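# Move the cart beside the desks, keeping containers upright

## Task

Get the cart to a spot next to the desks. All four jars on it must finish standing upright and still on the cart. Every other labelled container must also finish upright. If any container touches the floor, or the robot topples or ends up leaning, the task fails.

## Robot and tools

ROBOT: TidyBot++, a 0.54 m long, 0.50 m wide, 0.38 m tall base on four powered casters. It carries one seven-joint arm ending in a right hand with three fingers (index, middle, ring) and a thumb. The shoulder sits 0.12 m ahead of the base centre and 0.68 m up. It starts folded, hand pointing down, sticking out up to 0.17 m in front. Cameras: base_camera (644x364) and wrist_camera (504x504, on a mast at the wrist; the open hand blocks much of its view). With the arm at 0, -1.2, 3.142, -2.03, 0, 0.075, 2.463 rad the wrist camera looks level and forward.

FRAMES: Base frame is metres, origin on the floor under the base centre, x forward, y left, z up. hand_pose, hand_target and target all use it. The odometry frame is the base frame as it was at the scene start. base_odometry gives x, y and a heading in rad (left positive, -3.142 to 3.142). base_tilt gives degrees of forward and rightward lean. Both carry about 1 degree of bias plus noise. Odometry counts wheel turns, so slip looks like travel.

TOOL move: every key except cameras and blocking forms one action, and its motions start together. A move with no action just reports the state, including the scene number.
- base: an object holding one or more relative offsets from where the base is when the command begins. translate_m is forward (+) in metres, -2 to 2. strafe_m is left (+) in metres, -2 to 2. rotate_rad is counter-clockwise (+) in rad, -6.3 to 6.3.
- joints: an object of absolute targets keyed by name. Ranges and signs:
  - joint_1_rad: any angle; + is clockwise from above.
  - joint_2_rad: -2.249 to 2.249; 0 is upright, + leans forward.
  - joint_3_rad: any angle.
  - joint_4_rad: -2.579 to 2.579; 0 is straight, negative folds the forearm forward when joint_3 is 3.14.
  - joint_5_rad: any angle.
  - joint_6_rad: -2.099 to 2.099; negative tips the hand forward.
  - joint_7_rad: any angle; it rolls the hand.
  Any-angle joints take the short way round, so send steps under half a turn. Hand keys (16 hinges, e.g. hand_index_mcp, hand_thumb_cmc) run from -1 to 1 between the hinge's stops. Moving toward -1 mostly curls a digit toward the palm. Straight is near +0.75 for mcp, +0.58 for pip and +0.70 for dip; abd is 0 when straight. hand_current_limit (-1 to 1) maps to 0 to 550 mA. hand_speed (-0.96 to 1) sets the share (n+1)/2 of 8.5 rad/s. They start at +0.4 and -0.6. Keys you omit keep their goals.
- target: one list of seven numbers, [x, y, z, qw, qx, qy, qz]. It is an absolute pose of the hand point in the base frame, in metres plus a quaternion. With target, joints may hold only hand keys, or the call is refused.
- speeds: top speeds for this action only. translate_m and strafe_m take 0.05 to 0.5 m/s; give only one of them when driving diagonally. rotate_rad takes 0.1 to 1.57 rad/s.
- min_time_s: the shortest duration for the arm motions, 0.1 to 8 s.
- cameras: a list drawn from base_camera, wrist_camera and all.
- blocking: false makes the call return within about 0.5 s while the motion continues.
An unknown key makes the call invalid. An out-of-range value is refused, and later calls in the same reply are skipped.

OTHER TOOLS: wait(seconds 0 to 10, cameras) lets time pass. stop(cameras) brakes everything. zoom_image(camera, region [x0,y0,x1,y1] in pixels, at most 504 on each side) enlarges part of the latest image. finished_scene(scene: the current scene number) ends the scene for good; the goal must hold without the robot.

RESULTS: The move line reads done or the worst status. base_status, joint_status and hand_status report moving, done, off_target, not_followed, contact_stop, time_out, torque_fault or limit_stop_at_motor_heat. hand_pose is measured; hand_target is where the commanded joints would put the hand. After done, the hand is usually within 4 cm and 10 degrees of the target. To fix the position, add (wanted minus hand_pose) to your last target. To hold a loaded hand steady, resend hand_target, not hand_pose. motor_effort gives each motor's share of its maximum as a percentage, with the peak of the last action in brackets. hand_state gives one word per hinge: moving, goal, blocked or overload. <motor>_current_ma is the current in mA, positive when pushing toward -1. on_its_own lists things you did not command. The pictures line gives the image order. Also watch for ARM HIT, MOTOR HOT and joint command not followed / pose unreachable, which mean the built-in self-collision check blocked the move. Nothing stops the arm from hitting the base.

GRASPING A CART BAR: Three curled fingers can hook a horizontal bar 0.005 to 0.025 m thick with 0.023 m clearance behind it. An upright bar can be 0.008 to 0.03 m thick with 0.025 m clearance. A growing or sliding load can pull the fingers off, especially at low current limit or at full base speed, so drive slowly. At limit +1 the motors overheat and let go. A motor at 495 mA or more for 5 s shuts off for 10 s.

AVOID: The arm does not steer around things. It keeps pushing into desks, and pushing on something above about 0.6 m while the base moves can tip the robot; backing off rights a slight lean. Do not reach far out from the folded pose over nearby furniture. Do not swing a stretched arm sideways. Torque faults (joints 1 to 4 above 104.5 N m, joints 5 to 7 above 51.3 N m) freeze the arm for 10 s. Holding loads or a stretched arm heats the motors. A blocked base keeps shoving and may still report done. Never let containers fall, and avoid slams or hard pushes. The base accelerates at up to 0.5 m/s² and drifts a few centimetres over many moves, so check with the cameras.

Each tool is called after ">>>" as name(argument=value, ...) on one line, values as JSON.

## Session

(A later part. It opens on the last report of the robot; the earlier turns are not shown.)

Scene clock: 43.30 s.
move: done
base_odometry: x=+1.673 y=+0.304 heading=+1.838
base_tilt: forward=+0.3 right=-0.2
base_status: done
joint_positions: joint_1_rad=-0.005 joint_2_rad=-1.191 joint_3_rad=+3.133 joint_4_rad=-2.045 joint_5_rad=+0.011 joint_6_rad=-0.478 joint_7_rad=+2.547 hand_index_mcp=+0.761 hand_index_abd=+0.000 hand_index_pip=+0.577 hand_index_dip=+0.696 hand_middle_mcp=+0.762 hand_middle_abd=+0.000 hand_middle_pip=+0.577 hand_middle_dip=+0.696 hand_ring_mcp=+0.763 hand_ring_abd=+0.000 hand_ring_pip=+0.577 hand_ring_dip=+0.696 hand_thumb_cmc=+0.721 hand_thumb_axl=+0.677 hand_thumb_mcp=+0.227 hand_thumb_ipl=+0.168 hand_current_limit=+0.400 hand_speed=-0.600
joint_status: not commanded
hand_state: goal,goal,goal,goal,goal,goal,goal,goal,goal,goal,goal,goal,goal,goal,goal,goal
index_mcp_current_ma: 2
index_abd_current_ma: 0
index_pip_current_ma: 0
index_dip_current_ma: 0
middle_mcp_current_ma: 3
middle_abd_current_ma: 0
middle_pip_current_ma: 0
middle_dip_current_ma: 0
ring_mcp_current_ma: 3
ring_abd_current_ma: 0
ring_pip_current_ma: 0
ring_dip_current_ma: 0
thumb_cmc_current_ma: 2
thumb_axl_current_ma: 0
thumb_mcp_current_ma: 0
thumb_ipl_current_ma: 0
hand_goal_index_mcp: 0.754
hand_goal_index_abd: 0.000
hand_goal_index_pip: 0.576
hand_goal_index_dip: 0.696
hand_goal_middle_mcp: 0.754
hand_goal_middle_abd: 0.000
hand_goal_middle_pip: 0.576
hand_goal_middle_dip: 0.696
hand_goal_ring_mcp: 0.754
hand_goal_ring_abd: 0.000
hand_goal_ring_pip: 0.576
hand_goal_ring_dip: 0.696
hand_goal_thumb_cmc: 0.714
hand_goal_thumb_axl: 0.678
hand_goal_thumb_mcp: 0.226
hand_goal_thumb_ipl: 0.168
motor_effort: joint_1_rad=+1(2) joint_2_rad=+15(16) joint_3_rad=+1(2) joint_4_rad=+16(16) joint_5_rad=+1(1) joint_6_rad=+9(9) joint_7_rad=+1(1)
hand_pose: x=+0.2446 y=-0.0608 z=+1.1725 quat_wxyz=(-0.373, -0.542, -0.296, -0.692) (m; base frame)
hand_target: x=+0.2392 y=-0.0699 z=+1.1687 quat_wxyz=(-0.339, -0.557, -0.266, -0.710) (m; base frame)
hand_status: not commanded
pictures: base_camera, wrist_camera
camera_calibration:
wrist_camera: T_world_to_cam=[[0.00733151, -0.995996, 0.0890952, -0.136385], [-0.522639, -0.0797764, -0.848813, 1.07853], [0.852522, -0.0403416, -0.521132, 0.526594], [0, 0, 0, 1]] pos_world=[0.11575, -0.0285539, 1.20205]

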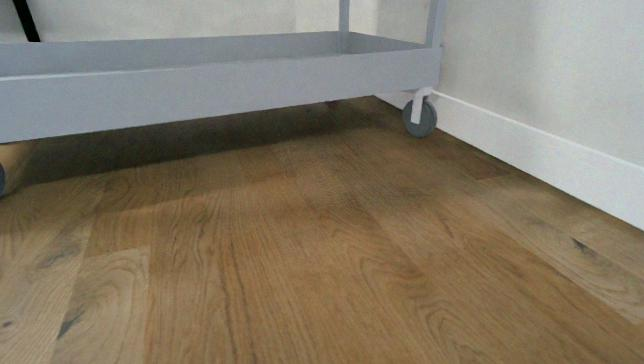

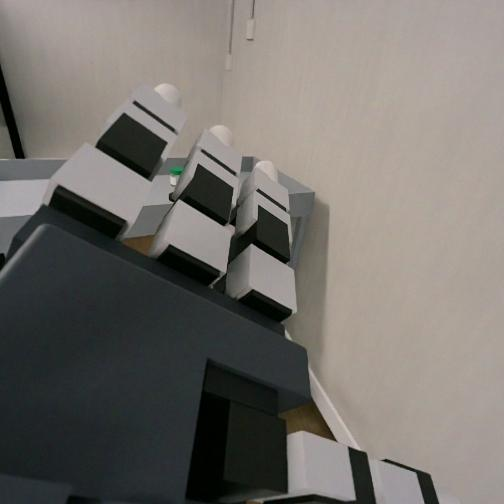

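>>> move(base={"rotate_rad":0.482})

>>> move(base={"translate_m":0.36}, joints={"joint_6_rad":-0.8}, cameras=["all"])

Scene clock: 55.57 s.
move: done
base_odometry: x=+1.673 y=+0.304 heading=+2.318
base_tilt: forward=+0.3 right=-0.2
base_status: done
joint_positions: joint_1_rad=-0.005 joint_2_rad=-1.191 joint_3_rad=+3.133 joint_4_rad=-2.045 joint_5_rad=+0.011 joint_6_rad=-0.478 joint_7_rad=+2.547 hand_index_mcp=+0.761 hand_index_abd=+0.000 hand_index_pip=+0.577 hand_index_dip=+0.696 hand_middle_mcp=+0.762 hand_middle_abd=+0.000 hand_middle_pip=+0.577 hand_middle_dip=+0.696 hand_ring_mcp=+0.763 hand_ring_abd=+0.000 hand_ring_pip=+0.577 hand_ring_dip=+0.696 hand_thumb_cmc=+0.721 hand_thumb_axl=+0.677 hand_thumb_mcp=+0.227 hand_thumb_ipl=+0.168 hand_current_limit=+0.400 hand_speed=-0.600
joint_status: not commanded
hand_state: goal,goal,goal,goal,goal,goal,goal,goal,goal,goal,goal,goal,goal,goal,goal,goal
index_mcp_current_ma: 2
index_abd_current_ma: 0
index_pip_current_ma: 0
index_dip_current_ma: 0
middle_mcp_current_ma: 3
middle_abd_current_ma: 0
middle_pip_current_ma: 0
middle_dip_current_ma: 0
ring_mcp_current_ma: 3
ring_abd_current_ma: 0
ring_pip_current_ma: 0
ring_dip_current_ma: 0
thumb_cmc_current_ma: 2
thumb_axl_current_ma: 0
thumb_mcp_current_ma: 0
thumb_ipl_current_ma: 0
hand_goal_index_mcp: 0.754
hand_goal_index_abd: 0.000
hand_goal_index_pip: 0.576
hand_goal_index_dip: 0.696
hand_goal_middle_mcp: 0.754
hand_goal_middle_abd: 0.000
hand_goal_middle_pip: 0.576
hand_goal_middle_dip: 0.696
hand_goal_ring_mcp: 0.754
hand_goal_ring_abd: 0.000
hand_goal_ring_pip: 0.576
hand_goal_ring_dip: 0.696
hand_goal_thumb_cmc: 0.714
hand_goal_thumb_axl: 0.678
hand_goal_thumb_mcp: 0.226
hand_goal_thumb_ipl: 0.168
motor_effort: joint_1_rad=+1(2) joint_2_rad=+15(15) joint_3_rad=+1(2) joint_4_rad=+15(16) joint_5_rad=-1(1) joint_6_rad=+9(9) joint_7_rad=+1(1)
hand_pose: x=+0.2446 y=-0.0608 z=+1.1725 quat_wxyz=(-0.373, -0.542, -0.296, -0.692) (m; base frame)
hand_target: x=+0.2392 y=-0.0699 z=+1.1687 quat_wxyz=(-0.339, -0.557, -0.266, -0.710) (m; base frame)
hand_status: not commanded
pictures: none

Scene clock: 57.40 s.
move: done
base_odometry: x=+1.428 y=+0.568 heading=+2.319
base_tilt: forward=+0.3 right=-0.2
base_status: done
joint_positions: joint_1_rad=-0.005 joint_2_rad=-1.191 joint_3_rad=+3.133 joint_4_rad=-2.041 joint_5_rad=+0.011 joint_6_rad=-0.766 joint_7_rad=+2.547 hand_index_mcp=+0.762 hand_index_abd=+0.001 hand_index_pip=+0.577 hand_index_dip=+0.696 hand_middle_mcp=+0.762 hand_middle_abd=+0.001 hand_middle_pip=+0.577 hand_middle_dip=+0.696 hand_ring_mcp=+0.763 hand_ring_abd=+0.001 hand_ring_pip=+0.577 hand_ring_dip=+0.696 hand_thumb_cmc=+0.721 hand_thumb_axl=+0.677 hand_thumb_mcp=+0.227 hand_thumb_ipl=+0.168 hand_current_limit=+0.400 hand_speed=-0.600
joint_status: all done
hand_state: goal,goal,goal,goal,goal,goal,goal,goal,goal,goal,goal,goal,goal,goal,goal,goal
index_mcp_current_ma: 3
index_abd_current_ma: 0
index_pip_current_ma: 0
index_dip_current_ma: 0
middle_mcp_current_ma: 3
middle_abd_current_ma: 0
middle_pip_current_ma: 0
middle_dip_current_ma: 0
ring_mcp_current_ma: 3
ring_abd_current_ma: 0
ring_pip_current_ma: 0
ring_dip_current_ma: 0
thumb_cmc_current_ma: 2
thumb_axl_current_ma: 0
thumb_mcp_current_ma: 0
thumb_ipl_current_ma: 0
hand_goal_index_mcp: 0.754
hand_goal_index_abd: 0.000
hand_goal_index_pip: 0.576
hand_goal_index_dip: 0.696
hand_goal_middle_mcp: 0.754
hand_goal_middle_abd: 0.000
hand_goal_middle_pip: 0.576
hand_goal_middle_dip: 0.696
hand_goal_ring_mcp: 0.754
hand_goal_ring_abd: 0.000
hand_goal_ring_pip: 0.576
hand_goal_ring_dip: 0.696
hand_goal_thumb_cmc: 0.714
hand_goal_thumb_axl: 0.678
hand_goal_thumb_mcp: 0.226
hand_goal_thumb_ipl: 0.168
motor_effort: joint_1_rad=+1(2) joint_2_rad=+15(19) joint_3_rad=+1(2) joint_4_rad=+15(18) joint_5_rad=+0(1) joint_6_rad=+9(12) joint_7_rad=+0(1)
hand_pose: x=+0.2682 y=-0.0623 z=+1.0904 quat_wxyz=(-0.329, -0.636, -0.344, -0.608) (m; base frame)
hand_target: x=+0.2628 y=-0.0698 z=+1.0804 quat_wxyz=(-0.296, -0.657, -0.314, -0.619) (m; base frame)
hand_status: not commanded
pictures: base_camera, wrist_camera
camera_calibration:
wrist_camera: T_world_to_cam=[[0.0271441, -0.996074, 0.0842597, -0.1307], [-0.739757, -0.0767077, -0.668487, 0.882804], [0.672326, -0.0441862, -0.738935, 0.749229], [0, 0, 0, 1]] pos_world=[0.152882, -0.0293633, 1.15479]

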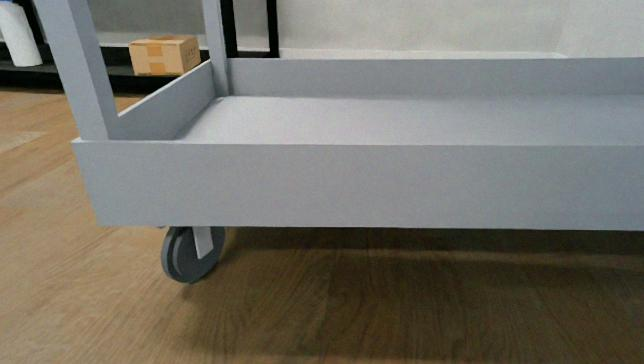

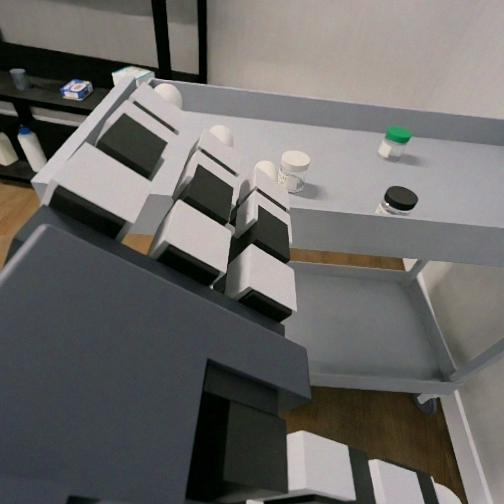

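>>> move(base={"translate_m":-0.3,"strafe_m":-0.2})

>>> move(joints={"joint_1_rad":0,"joint_2_rad":-0.186,"joint_3_rad":3.142,"joint_4_rad":-2.004,"joint_5_rad":0,"joint_6_rad":0.247,"joint_7_rad":0,"hand_index_pip":-0.15,"hand_middle_pip":-0.15,"hand_ring_pip":-0.15,"hand_current_limit":0.7}, min_time_s=3, cameras=["all"])

Scene clock: 71.37 s.
move: done
base_odometry: x=+1.779 y=+0.485 heading=+2.319
base_tilt: forward=+0.3 right=-0.2
base_status: done
joint_positions: joint_1_rad=-0.005 joint_2_rad=-1.194 joint_3_rad=+3.133 joint_4_rad=-2.041 joint_5_rad=+0.011 joint_6_rad=-0.766 joint_7_rad=+2.547 hand_index_mcp=+0.762 hand_index_abd=+0.001 hand_index_pip=+0.577 hand_index_dip=+0.696 hand_middle_mcp=+0.762 hand_middle_abd=+0.001 hand_middle_pip=+0.577 hand_middle_dip=+0.696 hand_ring_mcp=+0.763 hand_ring_abd=+0.001 hand_ring_pip=+0.577 hand_ring_dip=+0.696 hand_thumb_cmc=+0.721 hand_thumb_axl=+0.677 hand_thumb_mcp=+0.227 hand_thumb_ipl=+0.168 hand_current_limit=+0.400 hand_speed=-0.600
joint_status: not commanded
hand_state: goal,goal,goal,goal,goal,goal,goal,goal,goal,goal,goal,goal,goal,goal,goal,goal
index_mcp_current_ma: 3
index_abd_current_ma: 0
index_pip_current_ma: 0
index_dip_current_ma: 0
middle_mcp_current_ma: 3
middle_abd_current_ma: 0
middle_pip_current_ma: 0
middle_dip_current_ma: 0
ring_mcp_current_ma: 3
ring_abd_current_ma: 0
ring_pip_current_ma: 0
ring_dip_current_ma: 0
thumb_cmc_current_ma: 2
thumb_axl_current_ma: 0
thumb_mcp_current_ma: 0
thumb_ipl_current_ma: 0
hand_goal_index_mcp: 0.754
hand_goal_index_abd: 0.000
hand_goal_index_pip: 0.576
hand_goal_index_dip: 0.696
hand_goal_middle_mcp: 0.754
hand_goal_middle_abd: 0.000
hand_goal_middle_pip: 0.576
hand_goal_middle_dip: 0.696
hand_goal_ring_mcp: 0.754
hand_goal_ring_abd: 0.000
hand_goal_ring_pip: 0.576
hand_goal_ring_dip: 0.696
hand_goal_thumb_cmc: 0.714
hand_goal_thumb_axl: 0.678
hand_goal_thumb_mcp: 0.226
hand_goal_thumb_ipl: 0.168
motor_effort: joint_1_rad=+1(2) joint_2_rad=+15(17) joint_3_rad=+2(2) joint_4_rad=+15(17) joint_5_rad=+0(1) joint_6_rad=+9(9) joint_7_rad=+1(1)
hand_pose: x=+0.2670 y=-0.0623 z=+1.0908 quat_wxyz=(-0.330, -0.635, -0.344, -0.608) (m; base frame)
hand_target: x=+0.2628 y=-0.0698 z=+1.0804 quat_wxyz=(-0.296, -0.657, -0.314, -0.619) (m; base frame)
hand_status: not commanded
pictures: none

Scene clock: 75.07 s.
move: done
base_odometry: x=+1.779 y=+0.485 heading=+2.319
base_tilt: forward=+0.3 right=-0.2
base_status: not commanded
joint_positions: joint_1_rad=-0.005 joint_2_rad=-0.196 joint_3_rad=+3.133 joint_4_rad=-2.040 joint_5_rad=+0.011 joint_6_rad=+0.179 joint_7_rad=+0.087 hand_index_mcp=+0.748 hand_index_abd=+0.001 hand_index_pip=-0.149 hand_index_dip=+0.696 hand_middle_mcp=+0.748 hand_middle_abd=+0.001 hand_middle_pip=-0.149 hand_middle_dip=+0.696 hand_ring_mcp=+0.747 hand_ring_abd=+0.001 hand_ring_pip=-0.149 hand_ring_dip=+0.696 hand_thumb_cmc=+0.707 hand_thumb_axl=+0.677 hand_thumb_mcp=+0.227 hand_thumb_ipl=+0.168 hand_current_limit=+0.700 hand_speed=-0.600
joint_status: all done
hand_state: goal,goal,goal,goal,goal,goal,goal,goal,goal,goal,goal,goal,goal,goal,goal,goal
index_mcp_current_ma: -1
index_abd_current_ma: 0
index_pip_current_ma: 0
index_dip_current_ma: 0
middle_mcp_current_ma: -2
middle_abd_current_ma: 0
middle_pip_current_ma: 0
middle_dip_current_ma: 0
ring_mcp_current_ma: -2
ring_abd_current_ma: 0
ring_pip_current_ma: 0
ring_dip_current_ma: 0
thumb_cmc_current_ma: -2
thumb_axl_current_ma: 0
thumb_mcp_current_ma: 0
thumb_ipl_current_ma: 0
hand_goal_index_mcp: 0.754
hand_goal_index_abd: 0.000
hand_goal_index_pip: -0.150
hand_goal_index_dip: 0.696
hand_goal_middle_mcp: 0.754
hand_goal_middle_abd: 0.000
hand_goal_middle_pip: -0.150
hand_goal_middle_dip: 0.696
hand_goal_ring_mcp: 0.754
hand_goal_ring_abd: 0.000
hand_goal_ring_pip: -0.150
hand_goal_ring_dip: 0.696
hand_goal_thumb_cmc: 0.714
hand_goal_thumb_axl: 0.678
hand_goal_thumb_mcp: 0.226
hand_goal_thumb_ipl: 0.168
motor_effort: joint_1_rad=+1(3) joint_2_rad=-11(16) joint_3_rad=+1(2) joint_4_rad=+18(20) joint_5_rad=+0(1) joint_6_rad=+9(11) joint_7_rad=+0(2)
hand_pose: x=+0.6314 y=+0.0238 z=+0.8946 quat_wxyz=(+0.456, -0.552, +0.492, -0.495) (m; base frame)
hand_target: x=+0.6474 y=+0.0238 z=+0.9333 quat_wxyz=(+0.500, -0.500, +0.500, -0.500) (m; base frame)
hand_status: not commanded
pictures: base_camera, wrist_camera
camera_calibration:
wrist_camera: T_world_to_cam=[[-0.0539023, 0.722022, -0.689767, 0.664245], [-0.666345, 0.48846, 0.563374, -0.134593], [0.743692, 0.48999, 0.454787, -0.761524], [0, 0, 0, 1]] pos_world=[0.512458, -0.0407171, 0.880332]

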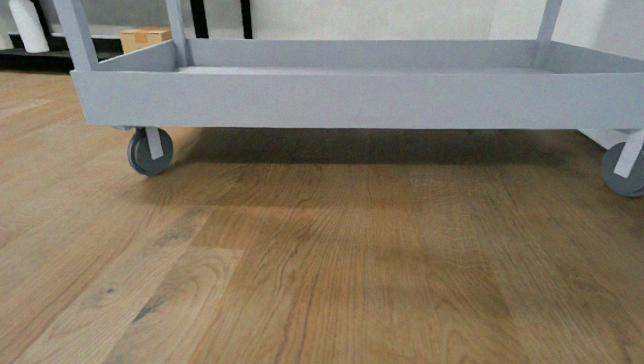

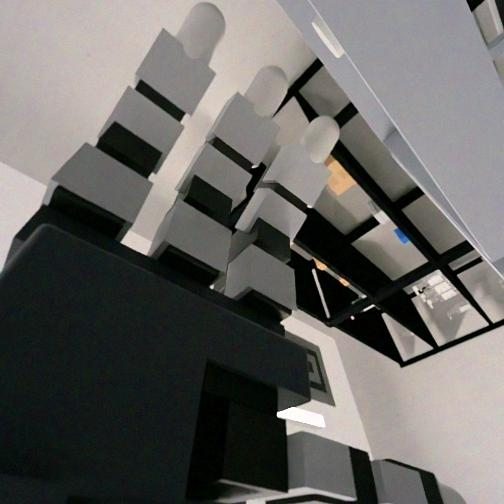

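>>> move(joints={"joint_1_rad":0,"joint_2_rad":-0.176,"joint_3_rad":3.142,"joint_4_rad":-1.97,"joint_5_rad":0,"joint_6_rad":0.315,"joint_7_rad":-0.08,"hand_index_pip":-0.74,"hand_middle_pip":-0.74,"hand_ring_pip":-0.74}, cameras=["wrist_camera"])

Scene clock: 79.33 s.
move: done
base_odometry: x=+1.779 y=+0.485 heading=+2.319
base_tilt: forward=+0.3 right=-0.2
base_status: not commanded
joint_positions: joint_1_rad=-0.005 joint_2_rad=-0.190 joint_3_rad=+3.133 joint_4_rad=-2.000 joint_5_rad=+0.011 joint_6_rad=+0.253 joint_7_rad=-0.001 hand_index_mcp=+0.748 hand_index_abd=+0.001 hand_index_pip=-0.738 hand_index_dip=+0.696 hand_middle_mcp=+0.747 hand_middle_abd=+0.001 hand_middle_pip=-0.737 hand_middle_dip=+0.696 hand_ring_mcp=+0.747 hand_ring_abd=+0.001 hand_ring_pip=-0.738 hand_ring_dip=+0.696 hand_thumb_cmc=+0.705 hand_thumb_axl=+0.677 hand_thumb_mcp=+0.227 hand_thumb_ipl=+0.168 hand_current_limit=+0.700 hand_speed=-0.600
joint_status: all done
hand_state: goal,goal,goal,goal,goal,goal,goal,goal,goal,goal,goal,goal,goal,goal,goal,goal
index_mcp_current_ma: -2
index_abd_current_ma: 0
index_pip_current_ma: 0
index_dip_current_ma: 0
middle_mcp_current_ma: -2
middle_abd_current_ma: 0
middle_pip_current_ma: 0
middle_dip_current_ma: 0
ring_mcp_current_ma: -2
ring_abd_current_ma: 0
ring_pip_current_ma: 0
ring_dip_current_ma: 0
thumb_cmc_current_ma: -3
thumb_axl_current_ma: 0
thumb_mcp_current_ma: 0
thumb_ipl_current_ma: 0
hand_goal_index_mcp: 0.754
hand_goal_index_abd: 0.000
hand_goal_index_pip: -0.740
hand_goal_index_dip: 0.696
hand_goal_middle_mcp: 0.754
hand_goal_middle_abd: 0.000
hand_goal_middle_pip: -0.740
hand_goal_middle_dip: 0.696
hand_goal_ring_mcp: 0.754
hand_goal_ring_abd: 0.000
hand_goal_ring_pip: -0.740
hand_goal_ring_dip: 0.696
hand_goal_thumb_cmc: 0.714
hand_goal_thumb_axl: 0.678
hand_goal_thumb_mcp: 0.226
hand_goal_thumb_ipl: 0.168
motor_effort: joint_1_rad=+2(2) joint_2_rad=-13(13) joint_3_rad=+1(1) joint_4_rad=+18(20) joint_5_rad=+0(1) joint_6_rad=+9(10) joint_7_rad=+0(1)
hand_pose: x=+0.6470 y=+0.0320 z=+0.9388 quat_wxyz=(+0.505, -0.504, +0.490, -0.502) (m; base frame)
hand_target: x=+0.6597 y=+0.0305 z=+0.9715 quat_wxyz=(+0.543, -0.457, +0.495, -0.501) (m; base frame)
hand_status: not commanded
pictures: wrist_camera
camera_calibration:
wrist_camera: T_world_to_cam=[[0.0177705, 0.781042, -0.624226, 0.580035], [-0.723168, 0.441169, 0.531411, -0.0846926], [0.690443, 0.441977, 0.572665, -0.871942], [0, 0, 0, 1]] pos_world=[0.530472, -0.0302892, 0.906409]

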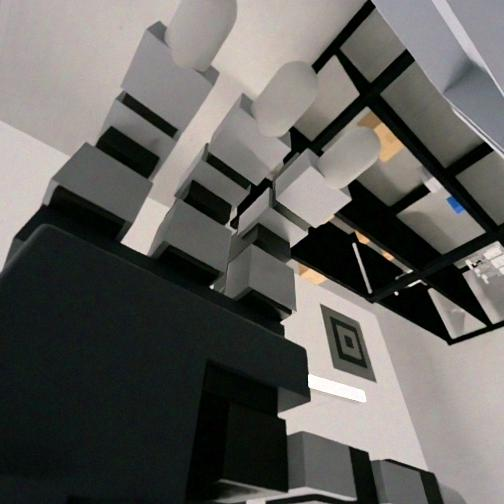

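>>> move(base={"translate_m":0.26,"strafe_m":-0.02}, speeds={"translate_m":0.2}, cameras=["all"])

Scene clock: 81.80 s.
move: done
base_odometry: x=+1.617 y=+0.689 heading=+2.319
base_tilt: forward=+0.4 right=-0.2
base_status: done
joint_positions: joint_1_rad=-0.005 joint_2_rad=-0.181 joint_3_rad=+3.133 joint_4_rad=-2.000 joint_5_rad=+0.011 joint_6_rad=+0.254 joint_7_rad=-0.001 hand_index_mcp=+0.748 hand_index_abd=+0.001 hand_index_pip=-0.738 hand_index_dip=+0.696 hand_middle_mcp=+0.747 hand_middle_abd=+0.001 hand_middle_pip=-0.738 hand_middle_dip=+0.696 hand_ring_mcp=+0.747 hand_ring_abd=+0.001 hand_ring_pip=-0.738 hand_ring_dip=+0.696 hand_thumb_cmc=+0.705 hand_thumb_axl=+0.677 hand_thumb_mcp=+0.227 hand_thumb_ipl=+0.168 hand_current_limit=+0.700 hand_speed=-0.600
joint_status: not commanded
hand_state: goal,goal,goal,goal,goal,goal,goal,goal,goal,goal,goal,goal,goal,goal,goal,goal
index_mcp_current_ma: -2
index_abd_current_ma: 0
index_pip_current_ma: 0
index_dip_current_ma: 0
middle_mcp_current_ma: -2
middle_abd_current_ma: 0
middle_pip_current_ma: 0
middle_dip_current_ma: 0
ring_mcp_current_ma: -2
ring_abd_current_ma: 0
ring_pip_current_ma: 0
ring_dip_current_ma: 0
thumb_cmc_current_ma: -3
thumb_axl_current_ma: 0
thumb_mcp_current_ma: 0
thumb_ipl_current_ma: 0
hand_goal_index_mcp: 0.754
hand_goal_index_abd: 0.000
hand_goal_index_pip: -0.740
hand_goal_index_dip: 0.696
hand_goal_middle_mcp: 0.754
hand_goal_middle_abd: 0.000
hand_goal_middle_pip: -0.740
hand_goal_middle_dip: 0.696
hand_goal_ring_mcp: 0.754
hand_goal_ring_abd: 0.000
hand_goal_ring_pip: -0.740
hand_goal_ring_dip: 0.696
hand_goal_thumb_cmc: 0.714
hand_goal_thumb_axl: 0.678
hand_goal_thumb_mcp: 0.226
hand_goal_thumb_ipl: 0.168
motor_effort: joint_1_rad=+1(2) joint_2_rad=-12(15) joint_3_rad=+1(2) joint_4_rad=+18(19) joint_5_rad=+0(1) joint_6_rad=+9(9) joint_7_rad=+0(1)
hand_pose: x=+0.6493 y=+0.0320 z=+0.9349 quat_wxyz=(+0.503, -0.506, +0.491, -0.500) (m; base frame)
hand_target: x=+0.6597 y=+0.0305 z=+0.9715 quat_wxyz=(+0.543, -0.457, +0.495, -0.501) (m; base frame)
hand_status: not commanded
pictures: base_camera, wrist_camera
camera_calibration:
wrist_camera: T_world_to_cam=[[0.0133543, 0.781036, -0.624343, 0.580433], [-0.719393, 0.441173, 0.536507, -0.0882713], [0.694474, 0.441984, 0.567764, -0.869279], [0, 0, 0, 1]] pos_world=[0.532439, -0.0301893, 0.903293]

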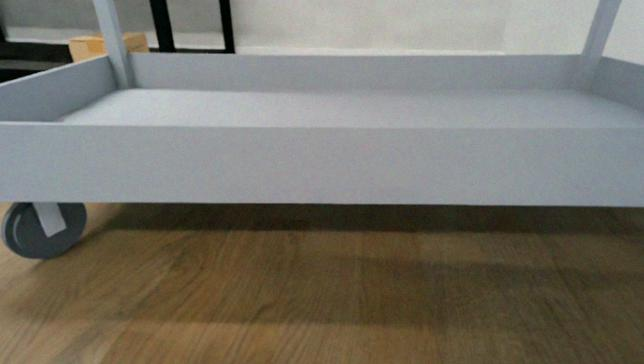

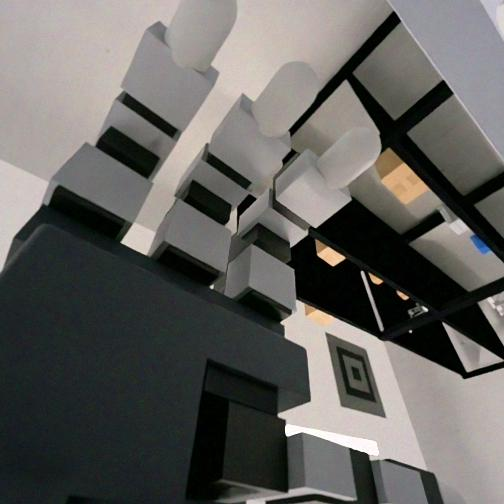

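>>> move(base={"translate_m":-0.25}, joints={"joint_2_rad":-0.9,"joint_4_rad":-1.9,"joint_6_rad":-0.8,"joint_7_rad":2.463}, cameras=["all"])

>>> zoom_image(camera="wrist_camera", region=[250, 50, 504, 304])

Scene clock: 89.80 s.
move: done
base_odometry: x=+1.787 y=+0.506 heading=+2.319
base_tilt: forward=+0.3 right=-0.2
base_status: done
joint_positions: joint_1_rad=-0.005 joint_2_rad=-0.893 joint_3_rad=+3.133 joint_4_rad=-1.936 joint_5_rad=+0.011 joint_6_rad=-0.747 joint_7_rad=+2.375 hand_index_mcp=+0.757 hand_index_abd=+0.001 hand_index_pip=-0.738 hand_index_dip=+0.696 hand_middle_mcp=+0.757 hand_middle_abd=+0.001 hand_middle_pip=-0.738 hand_middle_dip=+0.696 hand_ring_mcp=+0.757 hand_ring_abd=+0.001 hand_ring_pip=-0.738 hand_ring_dip=+0.696 hand_thumb_cmc=+0.718 hand_thumb_axl=+0.677 hand_thumb_mcp=+0.227 hand_thumb_ipl=+0.168 hand_current_limit=+0.700 hand_speed=-0.600
joint_status: all done
hand_state: goal,goal,goal,goal,goal,goal,goal,goal,goal,goal,goal,goal,goal,goal,goal,goal
index_mcp_current_ma: 0
index_abd_current_ma: 0
index_pip_current_ma: 0
index_dip_current_ma: 0
middle_mcp_current_ma: 1
middle_abd_current_ma: 0
middle_pip_current_ma: 0
middle_dip_current_ma: 0
ring_mcp_current_ma: 1
ring_abd_current_ma: 0
ring_pip_current_ma: 0
ring_dip_current_ma: 0
thumb_cmc_current_ma: 1
thumb_axl_current_ma: 0
thumb_mcp_current_ma: 0
thumb_ipl_current_ma: 0
hand_goal_index_mcp: 0.754
hand_goal_index_abd: 0.000
hand_goal_index_pip: -0.740
hand_goal_index_dip: 0.696
hand_goal_middle_mcp: 0.754
hand_goal_middle_abd: 0.000
hand_goal_middle_pip: -0.740
hand_goal_middle_dip: 0.696
hand_goal_ring_mcp: 0.754
hand_goal_ring_abd: 0.000
hand_goal_ring_pip: -0.740
hand_goal_ring_dip: 0.696
hand_goal_thumb_cmc: 0.714
hand_goal_thumb_axl: 0.678
hand_goal_thumb_mcp: 0.226
hand_goal_thumb_ipl: 0.168
motor_effort: joint_1_rad=+1(3) joint_2_rad=+8(16) joint_3_rad=+1(3) joint_4_rad=+17(20) joint_5_rad=+1(1) joint_6_rad=+9(10) joint_7_rad=+1(2)
hand_pose: x=+0.3675 y=-0.0704 z=+1.0837 quat_wxyz=(-0.249, -0.715, -0.312, -0.573) (m; base frame)
hand_target: x=+0.3593 y=-0.0699 z=+1.0953 quat_wxyz=(-0.268, -0.707, -0.338, -0.561) (m; base frame)
hand_status: not commanded
pictures: base_camera, wrist_camera
camera_calibration:
wrist_camera: T_world_to_cam=[[0.00508335, -0.996064, -0.0884956, 0.0543286], [-0.845263, 0.0430067, -0.532617, 0.851213], [0.534326, 0.0775095, -0.841717, 0.847832], [0, 0, 0, 1]] pos_world=[0.266204, -0.0482082, 1.17181]

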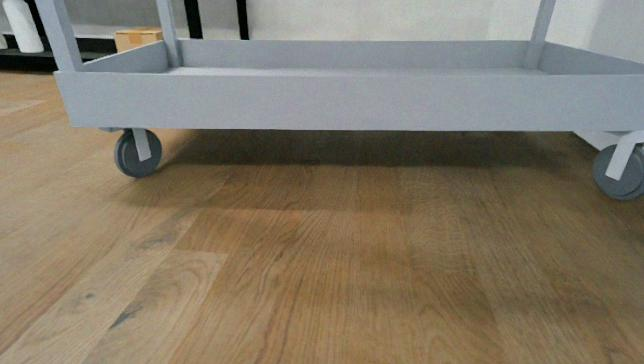

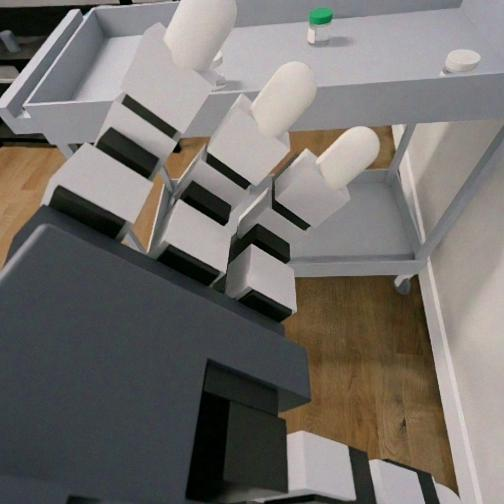

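Scaled by 1.984.

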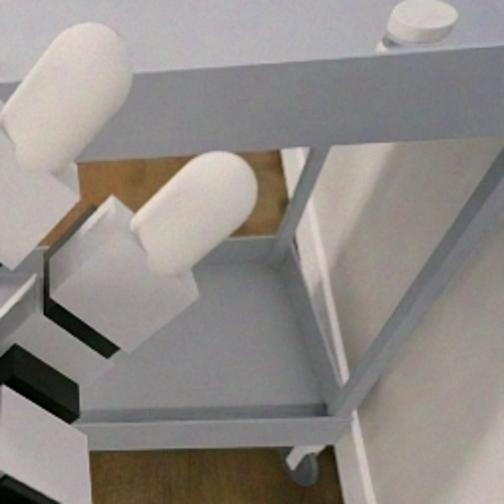

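>>> move(joints={"joint_1_rad":0,"joint_2_rad":-0.176,"joint_3_rad":3.142,"joint_4_rad":-1.97,"joint_5_rad":0,"joint_6_rad":0.315,"joint_7_rad":-0.08}, min_time_s=2.5)

>>> move(base={"translate_m":0.172}, speeds={"translate_m":0.2})

Scene clock: 96.47 s.
move: done
base_odometry: x=+1.787 y=+0.506 heading=+2.319
base_tilt: forward=+0.3 right=-0.2
base_status: not commanded
joint_positions: joint_1_rad=-0.005 joint_2_rad=-0.186 joint_3_rad=+3.133 joint_4_rad=-1.944 joint_5_rad=+0.011 joint_6_rad=+0.247 joint_7_rad=+0.007 hand_index_mcp=+0.749 hand_index_abd=+0.001 hand_index_pip=-0.738 hand_index_dip=+0.696 hand_middle_mcp=+0.749 hand_middle_abd=+0.001 hand_middle_pip=-0.738 hand_middle_dip=+0.696 hand_ring_mcp=+0.748 hand_ring_abd=+0.001 hand_ring_pip=-0.738 hand_ring_dip=+0.696 hand_thumb_cmc=+0.706 hand_thumb_axl=+0.677 hand_thumb_mcp=+0.227 hand_thumb_ipl=+0.168 hand_current_limit=+0.700 hand_speed=-0.600
joint_status: all done
hand_state: goal,goal,goal,goal,goal,goal,goal,goal,goal,goal,goal,goal,goal,goal,goal,goal
index_mcp_current_ma: -1
index_abd_current_ma: 0
index_pip_current_ma: 0
index_dip_current_ma: 0
middle_mcp_current_ma: -1
middle_abd_current_ma: 0
middle_pip_current_ma: 0
middle_dip_current_ma: 0
ring_mcp_current_ma: -1
ring_abd_current_ma: 0
ring_pip_current_ma: 0
ring_dip_current_ma: 0
thumb_cmc_current_ma: -2
thumb_axl_current_ma: 0
thumb_mcp_current_ma: 0
thumb_ipl_current_ma: 0
hand_goal_index_mcp: 0.754
hand_goal_index_abd: 0.000
hand_goal_index_pip: -0.740
hand_goal_index_dip: 0.696
hand_goal_middle_mcp: 0.754
hand_goal_middle_abd: 0.000
hand_goal_middle_pip: -0.740
hand_goal_middle_dip: 0.696
hand_goal_ring_mcp: 0.754
hand_goal_ring_abd: 0.000
hand_goal_ring_pip: -0.740
hand_goal_ring_dip: 0.696
hand_goal_thumb_cmc: 0.714
hand_goal_thumb_axl: 0.678
hand_goal_thumb_mcp: 0.226
hand_goal_thumb_ipl: 0.168
motor_effort: joint_1_rad=+1(2) joint_2_rad=-12(14) joint_3_rad=+1(2) joint_4_rad=+18(19) joint_5_rad=+0(2) joint_6_rad=+9(10) joint_7_rad=+0(2)
hand_pose: x=+0.6556 y=+0.0313 z=+0.9693 quat_wxyz=(+0.514, -0.494, +0.476, -0.515) (m; base frame)
hand_target: x=+0.6597 y=+0.0305 z=+0.9716 quat_wxyz=(+0.543, -0.457, +0.495, -0.501) (m; base frame)
hand_status: not commanded
pictures: none

Scene clock: 98.03 s.
move: done
base_odometry: x=+1.670 y=+0.632 heading=+2.319
base_tilt: forward=+0.4 right=-0.2
base_status: done
joint_positions: joint_1_rad=-0.005 joint_2_rad=-0.178 joint_3_rad=+3.133 joint_4_rad=-1.946 joint_5_rad=+0.011 joint_6_rad=+0.252 joint_7_rad=+0.005 hand_index_mcp=+0.749 hand_index_abd=+0.001 hand_index_pip=-0.738 hand_index_dip=+0.696 hand_middle_mcp=+0.748 hand_middle_abd=+0.001 hand_middle_pip=-0.738 hand_middle_dip=+0.696 hand_ring_mcp=+0.748 hand_ring_abd=+0.001 hand_ring_pip=-0.738 hand_ring_dip=+0.696 hand_thumb_cmc=+0.706 hand_thumb_axl=+0.677 hand_thumb_mcp=+0.227 hand_thumb_ipl=+0.168 hand_current_limit=+0.700 hand_speed=-0.600
joint_status: not commanded
hand_state: goal,goal,goal,goal,goal,goal,goal,goal,goal,goal,goal,goal,goal,goal,goal,goal
index_mcp_current_ma: -1
index_abd_current_ma: 0
index_pip_current_ma: 0
index_dip_current_ma: 0
middle_mcp_current_ma: -1
middle_abd_current_ma: 0
middle_pip_current_ma: 0
middle_dip_current_ma: 0
ring_mcp_current_ma: -2
ring_abd_current_ma: 0
ring_pip_current_ma: 0
ring_dip_current_ma: 0
thumb_cmc_current_ma: -3
thumb_axl_current_ma: 0
thumb_mcp_current_ma: 0
thumb_ipl_current_ma: 0
hand_goal_index_mcp: 0.754
hand_goal_index_abd: 0.000
hand_goal_index_pip: -0.740
hand_goal_index_dip: 0.696
hand_goal_middle_mcp: 0.754
hand_goal_middle_abd: 0.000
hand_goal_middle_pip: -0.740
hand_goal_middle_dip: 0.696
hand_goal_ring_mcp: 0.754
hand_goal_ring_abd: 0.000
hand_goal_ring_pip: -0.740
hand_goal_ring_dip: 0.696
hand_goal_thumb_cmc: 0.714
hand_goal_thumb_axl: 0.678
hand_goal_thumb_mcp: 0.226
hand_goal_thumb_ipl: 0.168
motor_effort: joint_1_rad=+1(2) joint_2_rad=-13(16) joint_3_rad=+1(1) joint_4_rad=+18(20) joint_5_rad=+0(1) joint_6_rad=+9(9) joint_7_rad=+0(1)
hand_pose: x=+0.6580 y=+0.0316 z=+0.9655 quat_wxyz=(+0.513, -0.494, +0.478, -0.514) (m; base frame)
hand_target: x=+0.6597 y=+0.0305 z=+0.9716 quat_wxyz=(+0.543, -0.457, +0.495, -0.501) (m; base frame)
hand_status: not commanded
pictures: none

>>> move(joints={"joint_2_rad":-0.06,"joint_4_rad":-2.18,"joint_6_rad":0.60}, min_time_s=2, cameras=["wrist_camera"])

>>> move(joints={"joint_2_rad":0.0,"joint_4_rad":-2.30,"joint_6_rad":0.775}, min_time_s=2, cameras=["wrist_camera"])

Scene clock: 101.83 s.
move: done
base_odometry: x=+1.670 y=+0.632 heading=+2.319
base_tilt: forward=+0.3 right=-0.2
base_status: not commanded
joint_positions: joint_1_rad=-0.005 joint_2_rad=-0.079 joint_3_rad=+3.133 joint_4_rad=-2.155 joint_5_rad=+0.011 joint_6_rad=+0.533 joint_7_rad=+0.005 hand_index_mcp=+0.749 hand_index_abd=+0.001 hand_index_pip=-0.738 hand_index_dip=+0.696 hand_middle_mcp=+0.748 hand_middle_abd=+0.001 hand_middle_pip=-0.738 hand_middle_dip=+0.696 hand_ring_mcp=+0.748 hand_ring_abd=+0.001 hand_ring_pip=-0.738 hand_ring_dip=+0.696 hand_thumb_cmc=+0.706 hand_thumb_axl=+0.677 hand_thumb_mcp=+0.227 hand_thumb_ipl=+0.168 hand_current_limit=+0.700 hand_speed=-0.600
joint_status: all done
hand_state: goal,goal,goal,goal,goal,goal,goal,goal,goal,goal,goal,goal,goal,goal,goal,goal
index_mcp_current_ma: -1
index_abd_current_ma: 0
index_pip_current_ma: 0
index_dip_current_ma: 0
middle_mcp_current_ma: -1
middle_abd_current_ma: 0
middle_pip_current_ma: 0
middle_dip_current_ma: 0
ring_mcp_current_ma: -2
ring_abd_current_ma: 0
ring_pip_current_ma: 0
ring_dip_current_ma: 0
thumb_cmc_current_ma: -3
thumb_axl_current_ma: 0
thumb_mcp_current_ma: 0
thumb_ipl_current_ma: 0
hand_goal_index_mcp: 0.754
hand_goal_index_abd: 0.000
hand_goal_index_pip: -0.740
hand_goal_index_dip: 0.696
hand_goal_middle_mcp: 0.754
hand_goal_middle_abd: 0.000
hand_goal_middle_pip: -0.740
hand_goal_middle_dip: 0.696
hand_goal_ring_mcp: 0.754
hand_goal_ring_abd: 0.000
hand_goal_ring_pip: -0.740
hand_goal_ring_dip: 0.696
hand_goal_thumb_cmc: 0.714
hand_goal_thumb_axl: 0.678
hand_goal_thumb_mcp: 0.226
hand_goal_thumb_ipl: 0.168
motor_effort: joint_1_rad=+1(2) joint_2_rad=-14(16) joint_3_rad=+0(1) joint_4_rad=+17(19) joint_5_rad=+0(1) joint_6_rad=+9(10) joint_7_rad=+0(1)
hand_pose: x=+0.6639 y=+0.0324 z=+0.8722 quat_wxyz=(+0.508, -0.502, +0.484, -0.506) (m; base frame)
hand_target: x=+0.6672 y=+0.0305 z=+0.8702 quat_wxyz=(+0.533, -0.467, +0.506, -0.492) (m; base frame)
hand_status: not commanded
pictures: wrist_camera
camera_calibration:
wrist_camera: T_world_to_cam=[[0.0249029, 0.778878, -0.626681, 0.535265], [-0.732422, 0.440871, 0.518836, -0.0202296], [0.680395, 0.446074, 0.581446, -0.846694], [0, 0, 0, 1]] pos_world=[0.54794, -0.0302987, 0.838243]

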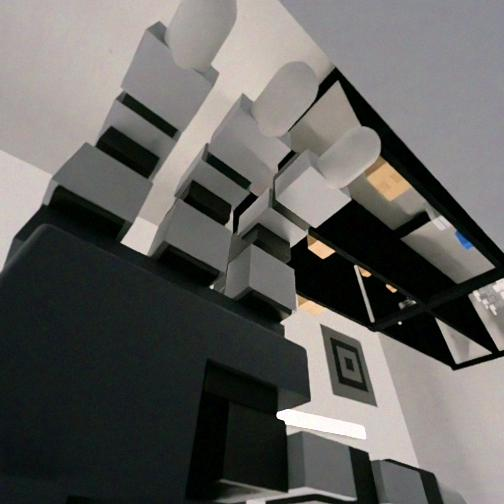

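Scene clock: 104.13 s.
move: done
base_odometry: x=+1.670 y=+0.632 heading=+2.319
base_tilt: forward=+0.3 right=-0.1
base_status: not commanded
joint_positions: joint_1_rad=-0.005 joint_2_rad=-0.021 joint_3_rad=+3.133 joint_4_rad=-2.274 joint_5_rad=+0.011 joint_6_rad=+0.707 joint_7_rad=+0.005 hand_index_mcp=+0.749 hand_index_abd=+0.001 hand_index_pip=-0.738 hand_index_dip=+0.696 hand_middle_mcp=+0.748 hand_middle_abd=+0.001 hand_middle_pip=-0.738 hand_middle_dip=+0.696 hand_ring_mcp=+0.748 hand_ring_abd=+0.001 hand_ring_pip=-0.738 hand_ring_dip=+0.696 hand_thumb_cmc=+0.706 hand_thumb_axl=+0.677 hand_thumb_mcp=+0.227 hand_thumb_ipl=+0.168 hand_current_limit=+0.700 hand_speed=-0.600
joint_status: all done
hand_state: goal,goal,goal,goal,goal,goal,goal,goal,goal,goal,goal,goal,goal,goal,goal,goal
index_mcp_current_ma: -1
index_abd_current_ma: 0
index_pip_current_ma: 0
index_dip_current_ma: 0
middle_mcp_current_ma: -1
middle_abd_current_ma: 0
middle_pip_current_ma: 0
middle_dip_current_ma: 0
ring_mcp_current_ma: -2
ring_abd_current_ma: 0
ring_pip_current_ma: 0
ring_dip_current_ma: 0
thumb_cmc_current_ma: -3
thumb_axl_current_ma: 0
thumb_mcp_current_ma: 0
thumb_ipl_current_ma: 0
hand_goal_index_mcp: 0.754
hand_goal_index_abd: 0.000
hand_goal_index_pip: -0.740
hand_goal_index_dip: 0.696
hand_goal_middle_mcp: 0.754
hand_goal_middle_abd: 0.000
hand_goal_middle_pip: -0.740
hand_goal_middle_dip: 0.696
hand_goal_ring_mcp: 0.754
hand_goal_ring_abd: 0.000
hand_goal_ring_pip: -0.740
hand_goal_ring_dip: 0.696
hand_goal_thumb_cmc: 0.714
hand_goal_thumb_axl: 0.678
hand_goal_thumb_mcp: 0.226
hand_goal_thumb_ipl: 0.168
motor_effort: joint_1_rad=+1(2) joint_2_rad=-15(16) joint_3_rad=+1(1) joint_4_rad=+16(18) joint_5_rad=+0(1) joint_6_rad=+9(10) joint_7_rad=+0(1)
hand_pose: x=+0.6568 y=+0.0328 z=+0.8266 quat_wxyz=(+0.508, -0.502, +0.485, -0.504) (m; base frame)
hand_target: x=+0.6584 y=+0.0306 z=+0.8241 quat_wxyz=(+0.531, -0.468, +0.508, -0.491) (m; base frame)
hand_status: not commanded
pictures: wrist_camera
camera_calibration:
wrist_camera: T_world_to_cam=[[0.021878, 0.779884, -0.625541, 0.507505], [-0.73174, 0.438834, 0.521518, -0.00450271], [0.681233, 0.446324, 0.580273, -0.815175], [0, 0, 0, 1]] pos_world=[0.540926, -0.0299874, 0.792838]

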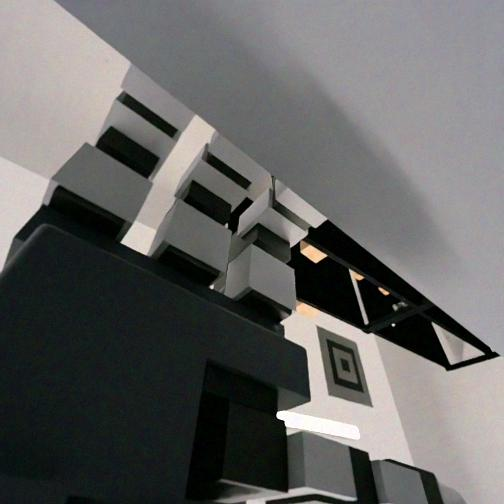

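>>> move(joints={"joint_2_rad":0.02,"joint_4_rad":-2.335,"joint_6_rad":0.80}, min_time_s=1, cameras=["wrist_camera"])

>>> move(base={"translate_m":-0.06}, speeds={"translate_m":0.05}, cameras=["all"])

Scene clock: 106.60 s.
move: done
base_odometry: x=+1.670 y=+0.632 heading=+2.319
base_tilt: forward=+0.4 right=-0.2
base_status: not commanded
joint_positions: joint_1_rad=-0.005 joint_2_rad=-0.002 joint_3_rad=+3.133 joint_4_rad=-2.309 joint_5_rad=+0.011 joint_6_rad=+0.733 joint_7_rad=+0.005 hand_index_mcp=+0.749 hand_index_abd=+0.001 hand_index_pip=-0.738 hand_index_dip=+0.696 hand_middle_mcp=+0.748 hand_middle_abd=+0.001 hand_middle_pip=-0.738 hand_middle_dip=+0.696 hand_ring_mcp=+0.748 hand_ring_abd=+0.001 hand_ring_pip=-0.738 hand_ring_dip=+0.696 hand_thumb_cmc=+0.706 hand_thumb_axl=+0.677 hand_thumb_mcp=+0.227 hand_thumb_ipl=+0.168 hand_current_limit=+0.700 hand_speed=-0.600
joint_status: all done
hand_state: goal,goal,goal,goal,goal,goal,goal,goal,goal,goal,goal,goal,goal,goal,goal,goal
index_mcp_current_ma: -1
index_abd_current_ma: 0
index_pip_current_ma: 0
index_dip_current_ma: 0
middle_mcp_current_ma: -1
middle_abd_current_ma: 0
middle_pip_current_ma: 0
middle_dip_current_ma: 0
ring_mcp_current_ma: -2
ring_abd_current_ma: 0
ring_pip_current_ma: 0
ring_dip_current_ma: 0
thumb_cmc_current_ma: -3
thumb_axl_current_ma: 0
thumb_mcp_current_ma: 0
thumb_ipl_current_ma: 0
hand_goal_index_mcp: 0.754
hand_goal_index_abd: 0.000
hand_goal_index_pip: -0.740
hand_goal_index_dip: 0.696
hand_goal_middle_mcp: 0.754
hand_goal_middle_abd: 0.000
hand_goal_middle_pip: -0.740
hand_goal_middle_dip: 0.696
hand_goal_ring_mcp: 0.754
hand_goal_ring_abd: 0.000
hand_goal_ring_pip: -0.740
hand_goal_ring_dip: 0.696
hand_goal_thumb_cmc: 0.714
hand_goal_thumb_axl: 0.678
hand_goal_thumb_mcp: 0.226
hand_goal_thumb_ipl: 0.168
motor_effort: joint_1_rad=+1(2) joint_2_rad=-15(16) joint_3_rad=+1(1) joint_4_rad=+16(16) joint_5_rad=+1(1) joint_6_rad=+9(10) joint_7_rad=+1(1)
hand_pose: x=+0.6515 y=+0.0328 z=+0.8049 quat_wxyz=(+0.501, -0.510, +0.492, -0.497) (m; base frame)
hand_target: x=+0.6527 y=+0.0306 z=+0.8023 quat_wxyz=(+0.524, -0.476, +0.516, -0.483) (m; base frame)
hand_status: not commanded
pictures: wrist_camera
camera_calibration:
wrist_camera: T_world_to_cam=[[0.00374601, 0.7799, -0.625893, 0.50626], [-0.716485, 0.438718, 0.54238, -0.0238138], [0.697593, 0.446411, 0.56043, -0.793657], [0, 0, 0, 1]] pos_world=[0.534691, -0.030087, 0.77457]

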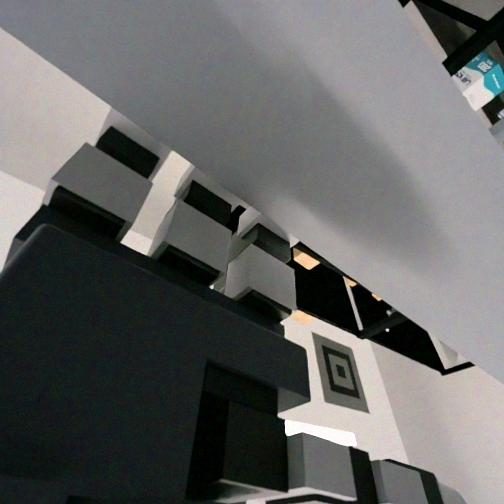

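Scene clock: 108.37 s.
move: done
base_odometry: x=+1.710 y=+0.588 heading=+2.319
base_tilt: forward=+0.4 right=-0.2
base_status: done
joint_positions: joint_1_rad=-0.005 joint_2_rad=+0.014 joint_3_rad=+3.133 joint_4_rad=-2.313 joint_5_rad=+0.011 joint_6_rad=+0.752 joint_7_rad=+0.004 hand_index_mcp=+0.753 hand_index_abd=+0.001 hand_index_pip=-0.735 hand_index_dip=+0.700 hand_middle_mcp=+0.758 hand_middle_abd=+0.003 hand_middle_pip=-0.728 hand_middle_dip=+0.698 hand_ring_mcp=+0.763 hand_ring_abd=+0.003 hand_ring_pip=-0.722 hand_ring_dip=+0.699 hand_thumb_cmc=+0.706 hand_thumb_axl=+0.677 hand_thumb_mcp=+0.227 hand_thumb_ipl=+0.168 hand_current_limit=+0.700 hand_speed=-0.600
joint_status: not commanded
hand_state: goal,goal,goal,goal,goal,goal,goal,goal,goal,goal,goal,goal,goal,goal,goal,goal
index_mcp_current_ma: 0
index_abd_current_ma: 0
index_pip_current_ma: 1
index_dip_current_ma: 1
middle_mcp_current_ma: 1
middle_abd_current_ma: 0
middle_pip_current_ma: 5
middle_dip_current_ma: 0
ring_mcp_current_ma: 3
ring_abd_current_ma: 0
ring_pip_current_ma: 10
ring_dip_current_ma: 0
thumb_cmc_current_ma: -3
thumb_axl_current_ma: 0
thumb_mcp_current_ma: 0
thumb_ipl_current_ma: 0
hand_goal_index_mcp: 0.754
hand_goal_index_abd: 0.000
hand_goal_index_pip: -0.740
hand_goal_index_dip: 0.696
hand_goal_middle_mcp: 0.754
hand_goal_middle_abd: 0.000
hand_goal_middle_pip: -0.740
hand_goal_middle_dip: 0.696
hand_goal_ring_mcp: 0.754
hand_goal_ring_abd: 0.000
hand_goal_ring_pip: -0.740
hand_goal_ring_dip: 0.696
hand_goal_thumb_cmc: 0.714
hand_goal_thumb_axl: 0.678
hand_goal_thumb_mcp: 0.226
hand_goal_thumb_ipl: 0.168
motor_effort: joint_1_rad=+1(2) joint_2_rad=-16(19) joint_3_rad=+0(1) joint_4_rad=+13(16) joint_5_rad=+0(1) joint_6_rad=+8(9) joint_7_rad=+0(1)
hand_pose: x=+0.6540 y=+0.0328 z=+0.8001 quat_wxyz=(+0.501, -0.509, +0.493, -0.496) (m; base frame)
hand_target: x=+0.6527 y=+0.0306 z=+0.8023 quat_wxyz=(+0.524, -0.476, +0.516, -0.483) (m; base frame)
hand_status: not commanded
pictures: base_camera, wrist_camera
camera_calibration:
wrist_camera: T_world_to_cam=[[0.00327491, 0.780627, -0.624988, 0.502742], [-0.715996, 0.438138, 0.543494, -0.0206051], [0.698097, 0.445709, 0.56036, -0.792993], [0, 0, 0, 1]] pos_world=[0.537187, -0.0299816, 0.769769]

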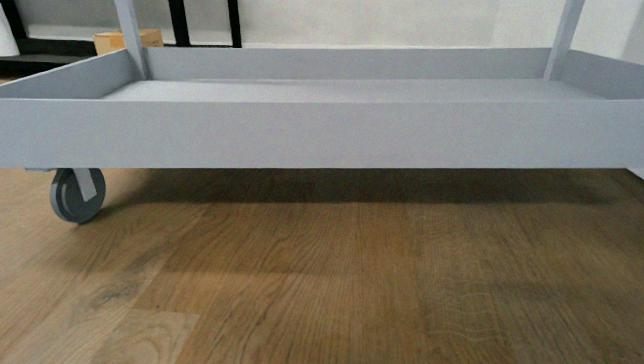

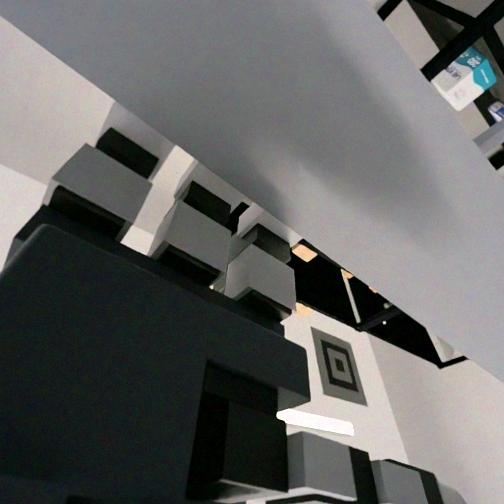

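>>> move(base={"translate_m":-0.12}, speeds={"translate_m":0.05}, cameras=["all"])

Scene clock: 111.73 s.
move: done
base_odometry: x=+1.792 y=+0.500 heading=+2.319
base_tilt: forward=+0.3 right=-0.2
base_status: done
joint_positions: joint_1_rad=-0.004 joint_2_rad=+0.020 joint_3_rad=+3.133 joint_4_rad=-2.315 joint_5_rad=+0.011 joint_6_rad=+0.756 joint_7_rad=+0.001 hand_index_mcp=+0.749 hand_index_abd=+0.001 hand_index_pip=-0.738 hand_index_dip=+0.699 hand_middle_mcp=+0.749 hand_middle_abd=+0.003 hand_middle_pip=-0.737 hand_middle_dip=+0.696 hand_ring_mcp=+0.752 hand_ring_abd=+0.003 hand_ring_pip=-0.733 hand_ring_dip=+0.696 hand_thumb_cmc=+0.706 hand_thumb_axl=+0.677 hand_thumb_mcp=+0.227 hand_thumb_ipl=+0.168 hand_current_limit=+0.700 hand_speed=-0.600
joint_status: not commanded
hand_state: goal,goal,goal,goal,goal,goal,goal,goal,goal,goal,goal,goal,goal,goal,goal,goal
index_mcp_current_ma: -1
index_abd_current_ma: 0
index_pip_current_ma: 0
index_dip_current_ma: 0
middle_mcp_current_ma: -1
middle_abd_current_ma: 0
middle_pip_current_ma: 0
middle_dip_current_ma: 0
ring_mcp_current_ma: 0
ring_abd_current_ma: 0
ring_pip_current_ma: 2
ring_dip_current_ma: 0
thumb_cmc_current_ma: -3
thumb_axl_current_ma: 0
thumb_mcp_current_ma: 0
thumb_ipl_current_ma: 0
hand_goal_index_mcp: 0.754
hand_goal_index_abd: 0.000
hand_goal_index_pip: -0.740
hand_goal_index_dip: 0.696
hand_goal_middle_mcp: 0.754
hand_goal_middle_abd: 0.000
hand_goal_middle_pip: -0.740
hand_goal_middle_dip: 0.696
hand_goal_ring_mcp: 0.754
hand_goal_ring_abd: 0.000
hand_goal_ring_pip: -0.740
hand_goal_ring_dip: 0.696
hand_goal_thumb_cmc: 0.714
hand_goal_thumb_axl: 0.678
hand_goal_thumb_mcp: 0.226
hand_goal_thumb_ipl: 0.168
motor_effort: joint_1_rad=+1(5) joint_2_rad=-15(19) joint_3_rad=+0(4) joint_4_rad=+15(15) joint_5_rad=-1(3) joint_6_rad=+9(9) joint_7_rad=+0(1)
hand_pose: x=+0.6545 y=+0.0324 z=+0.7972 quat_wxyz=(+0.501, -0.509, +0.495, -0.495) (m; base frame)
hand_target: x=+0.6527 y=+0.0306 z=+0.8023 quat_wxyz=(+0.524, -0.476, +0.516, -0.483) (m; base frame)
hand_status: not commanded
pictures: base_camera, wrist_camera
camera_calibration:
wrist_camera: T_world_to_cam=[[0.00176919, 0.782608, -0.622513, 0.500166], [-0.713399, 0.437219, 0.547633, -0.0234482], [0.700756, 0.443131, 0.559085, -0.792119], [0, 0, 0, 1]] pos_world=[0.53747, -0.0301692, 0.767063]

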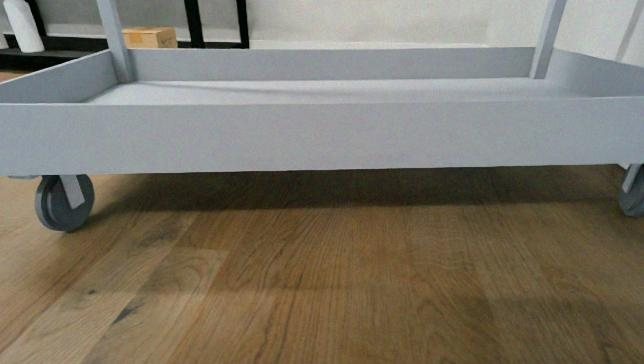

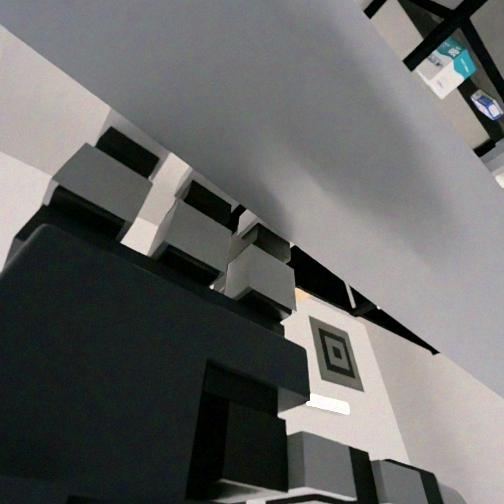

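>>> move(base={"translate_m":-0.3}, speeds={"translate_m":0.08}, cameras=["all"])

Scene clock: 117.20 s.
move: done
base_odometry: x=+1.997 y=+0.280 heading=+2.319
base_tilt: forward=+0.3 right=-0.2
base_status: done
joint_positions: joint_1_rad=-0.005 joint_2_rad=+0.023 joint_3_rad=+3.133 joint_4_rad=-2.316 joint_5_rad=+0.011 joint_6_rad=+0.758 joint_7_rad=+0.001 hand_index_mcp=+0.749 hand_index_abd=+0.001 hand_index_pip=-0.738 hand_index_dip=+0.699 hand_middle_mcp=+0.749 hand_middle_abd=+0.003 hand_middle_pip=-0.737 hand_middle_dip=+0.699 hand_ring_mcp=+0.748 hand_ring_abd=+0.003 hand_ring_pip=-0.738 hand_ring_dip=+0.698 hand_thumb_cmc=+0.706 hand_thumb_axl=+0.677 hand_thumb_mcp=+0.227 hand_thumb_ipl=+0.168 hand_current_limit=+0.700 hand_speed=-0.600
joint_status: not commanded
hand_state: goal,goal,goal,goal,goal,goal,goal,goal,goal,goal,goal,goal,goal,goal,goal,goal
index_mcp_current_ma: -1
index_abd_current_ma: 0
index_pip_current_ma: 0
index_dip_current_ma: 0
middle_mcp_current_ma: -1
middle_abd_current_ma: 0
middle_pip_current_ma: 0
middle_dip_current_ma: 0
ring_mcp_current_ma: -2
ring_abd_current_ma: 0
ring_pip_current_ma: 0
ring_dip_current_ma: 0
thumb_cmc_current_ma: -3
thumb_axl_current_ma: 0
thumb_mcp_current_ma: 0
thumb_ipl_current_ma: 0
hand_goal_index_mcp: 0.754
hand_goal_index_abd: 0.000
hand_goal_index_pip: -0.740
hand_goal_index_dip: 0.696
hand_goal_middle_mcp: 0.754
hand_goal_middle_abd: 0.000
hand_goal_middle_pip: -0.740
hand_goal_middle_dip: 0.696
hand_goal_ring_mcp: 0.754
hand_goal_ring_abd: 0.000
hand_goal_ring_pip: -0.740
hand_goal_ring_dip: 0.696
hand_goal_thumb_cmc: 0.714
hand_goal_thumb_axl: 0.678
hand_goal_thumb_mcp: 0.226
hand_goal_thumb_ipl: 0.168
motor_effort: joint_1_rad=+1(5) joint_2_rad=-15(20) joint_3_rad=+0(4) joint_4_rad=+15(15) joint_5_rad=+0(3) joint_6_rad=+9(9) joint_7_rad=+0(1)
hand_pose: x=+0.6545 y=+0.0328 z=+0.7953 quat_wxyz=(+0.500, -0.510, +0.495, -0.494) (m; base frame)
hand_target: x=+0.6527 y=+0.0306 z=+0.8023 quat_wxyz=(+0.524, -0.476, +0.516, -0.483) (m; base frame)
hand_status: not commanded
pictures: base_camera, wrist_camera
camera_calibration:
wrist_camera: T_world_to_cam=[[-0.000446359, 0.78263, -0.622487, 0.500164], [-0.712115, 0.436776, 0.549653, -0.0250145], [0.702063, 0.443528, 0.557127, -0.790593], [0, 0, 0, 1]] pos_world=[0.537456, -0.0298677, 0.765556]

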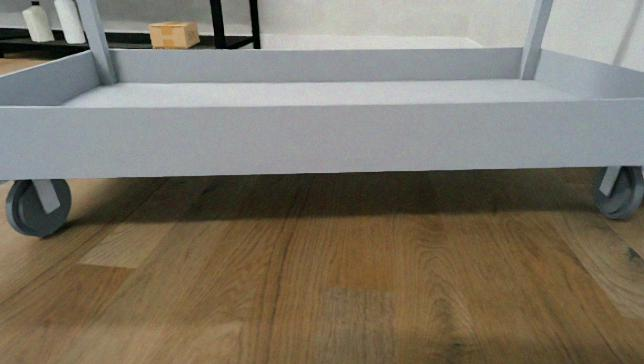

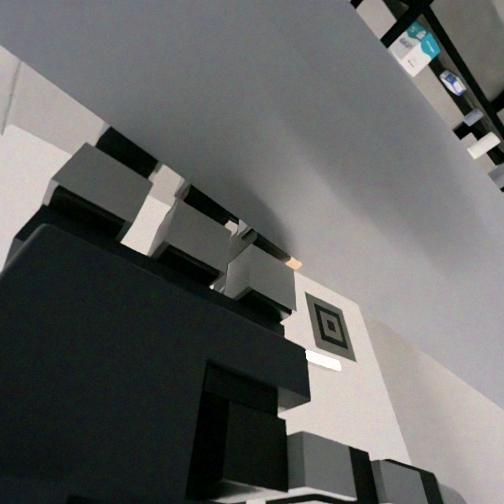

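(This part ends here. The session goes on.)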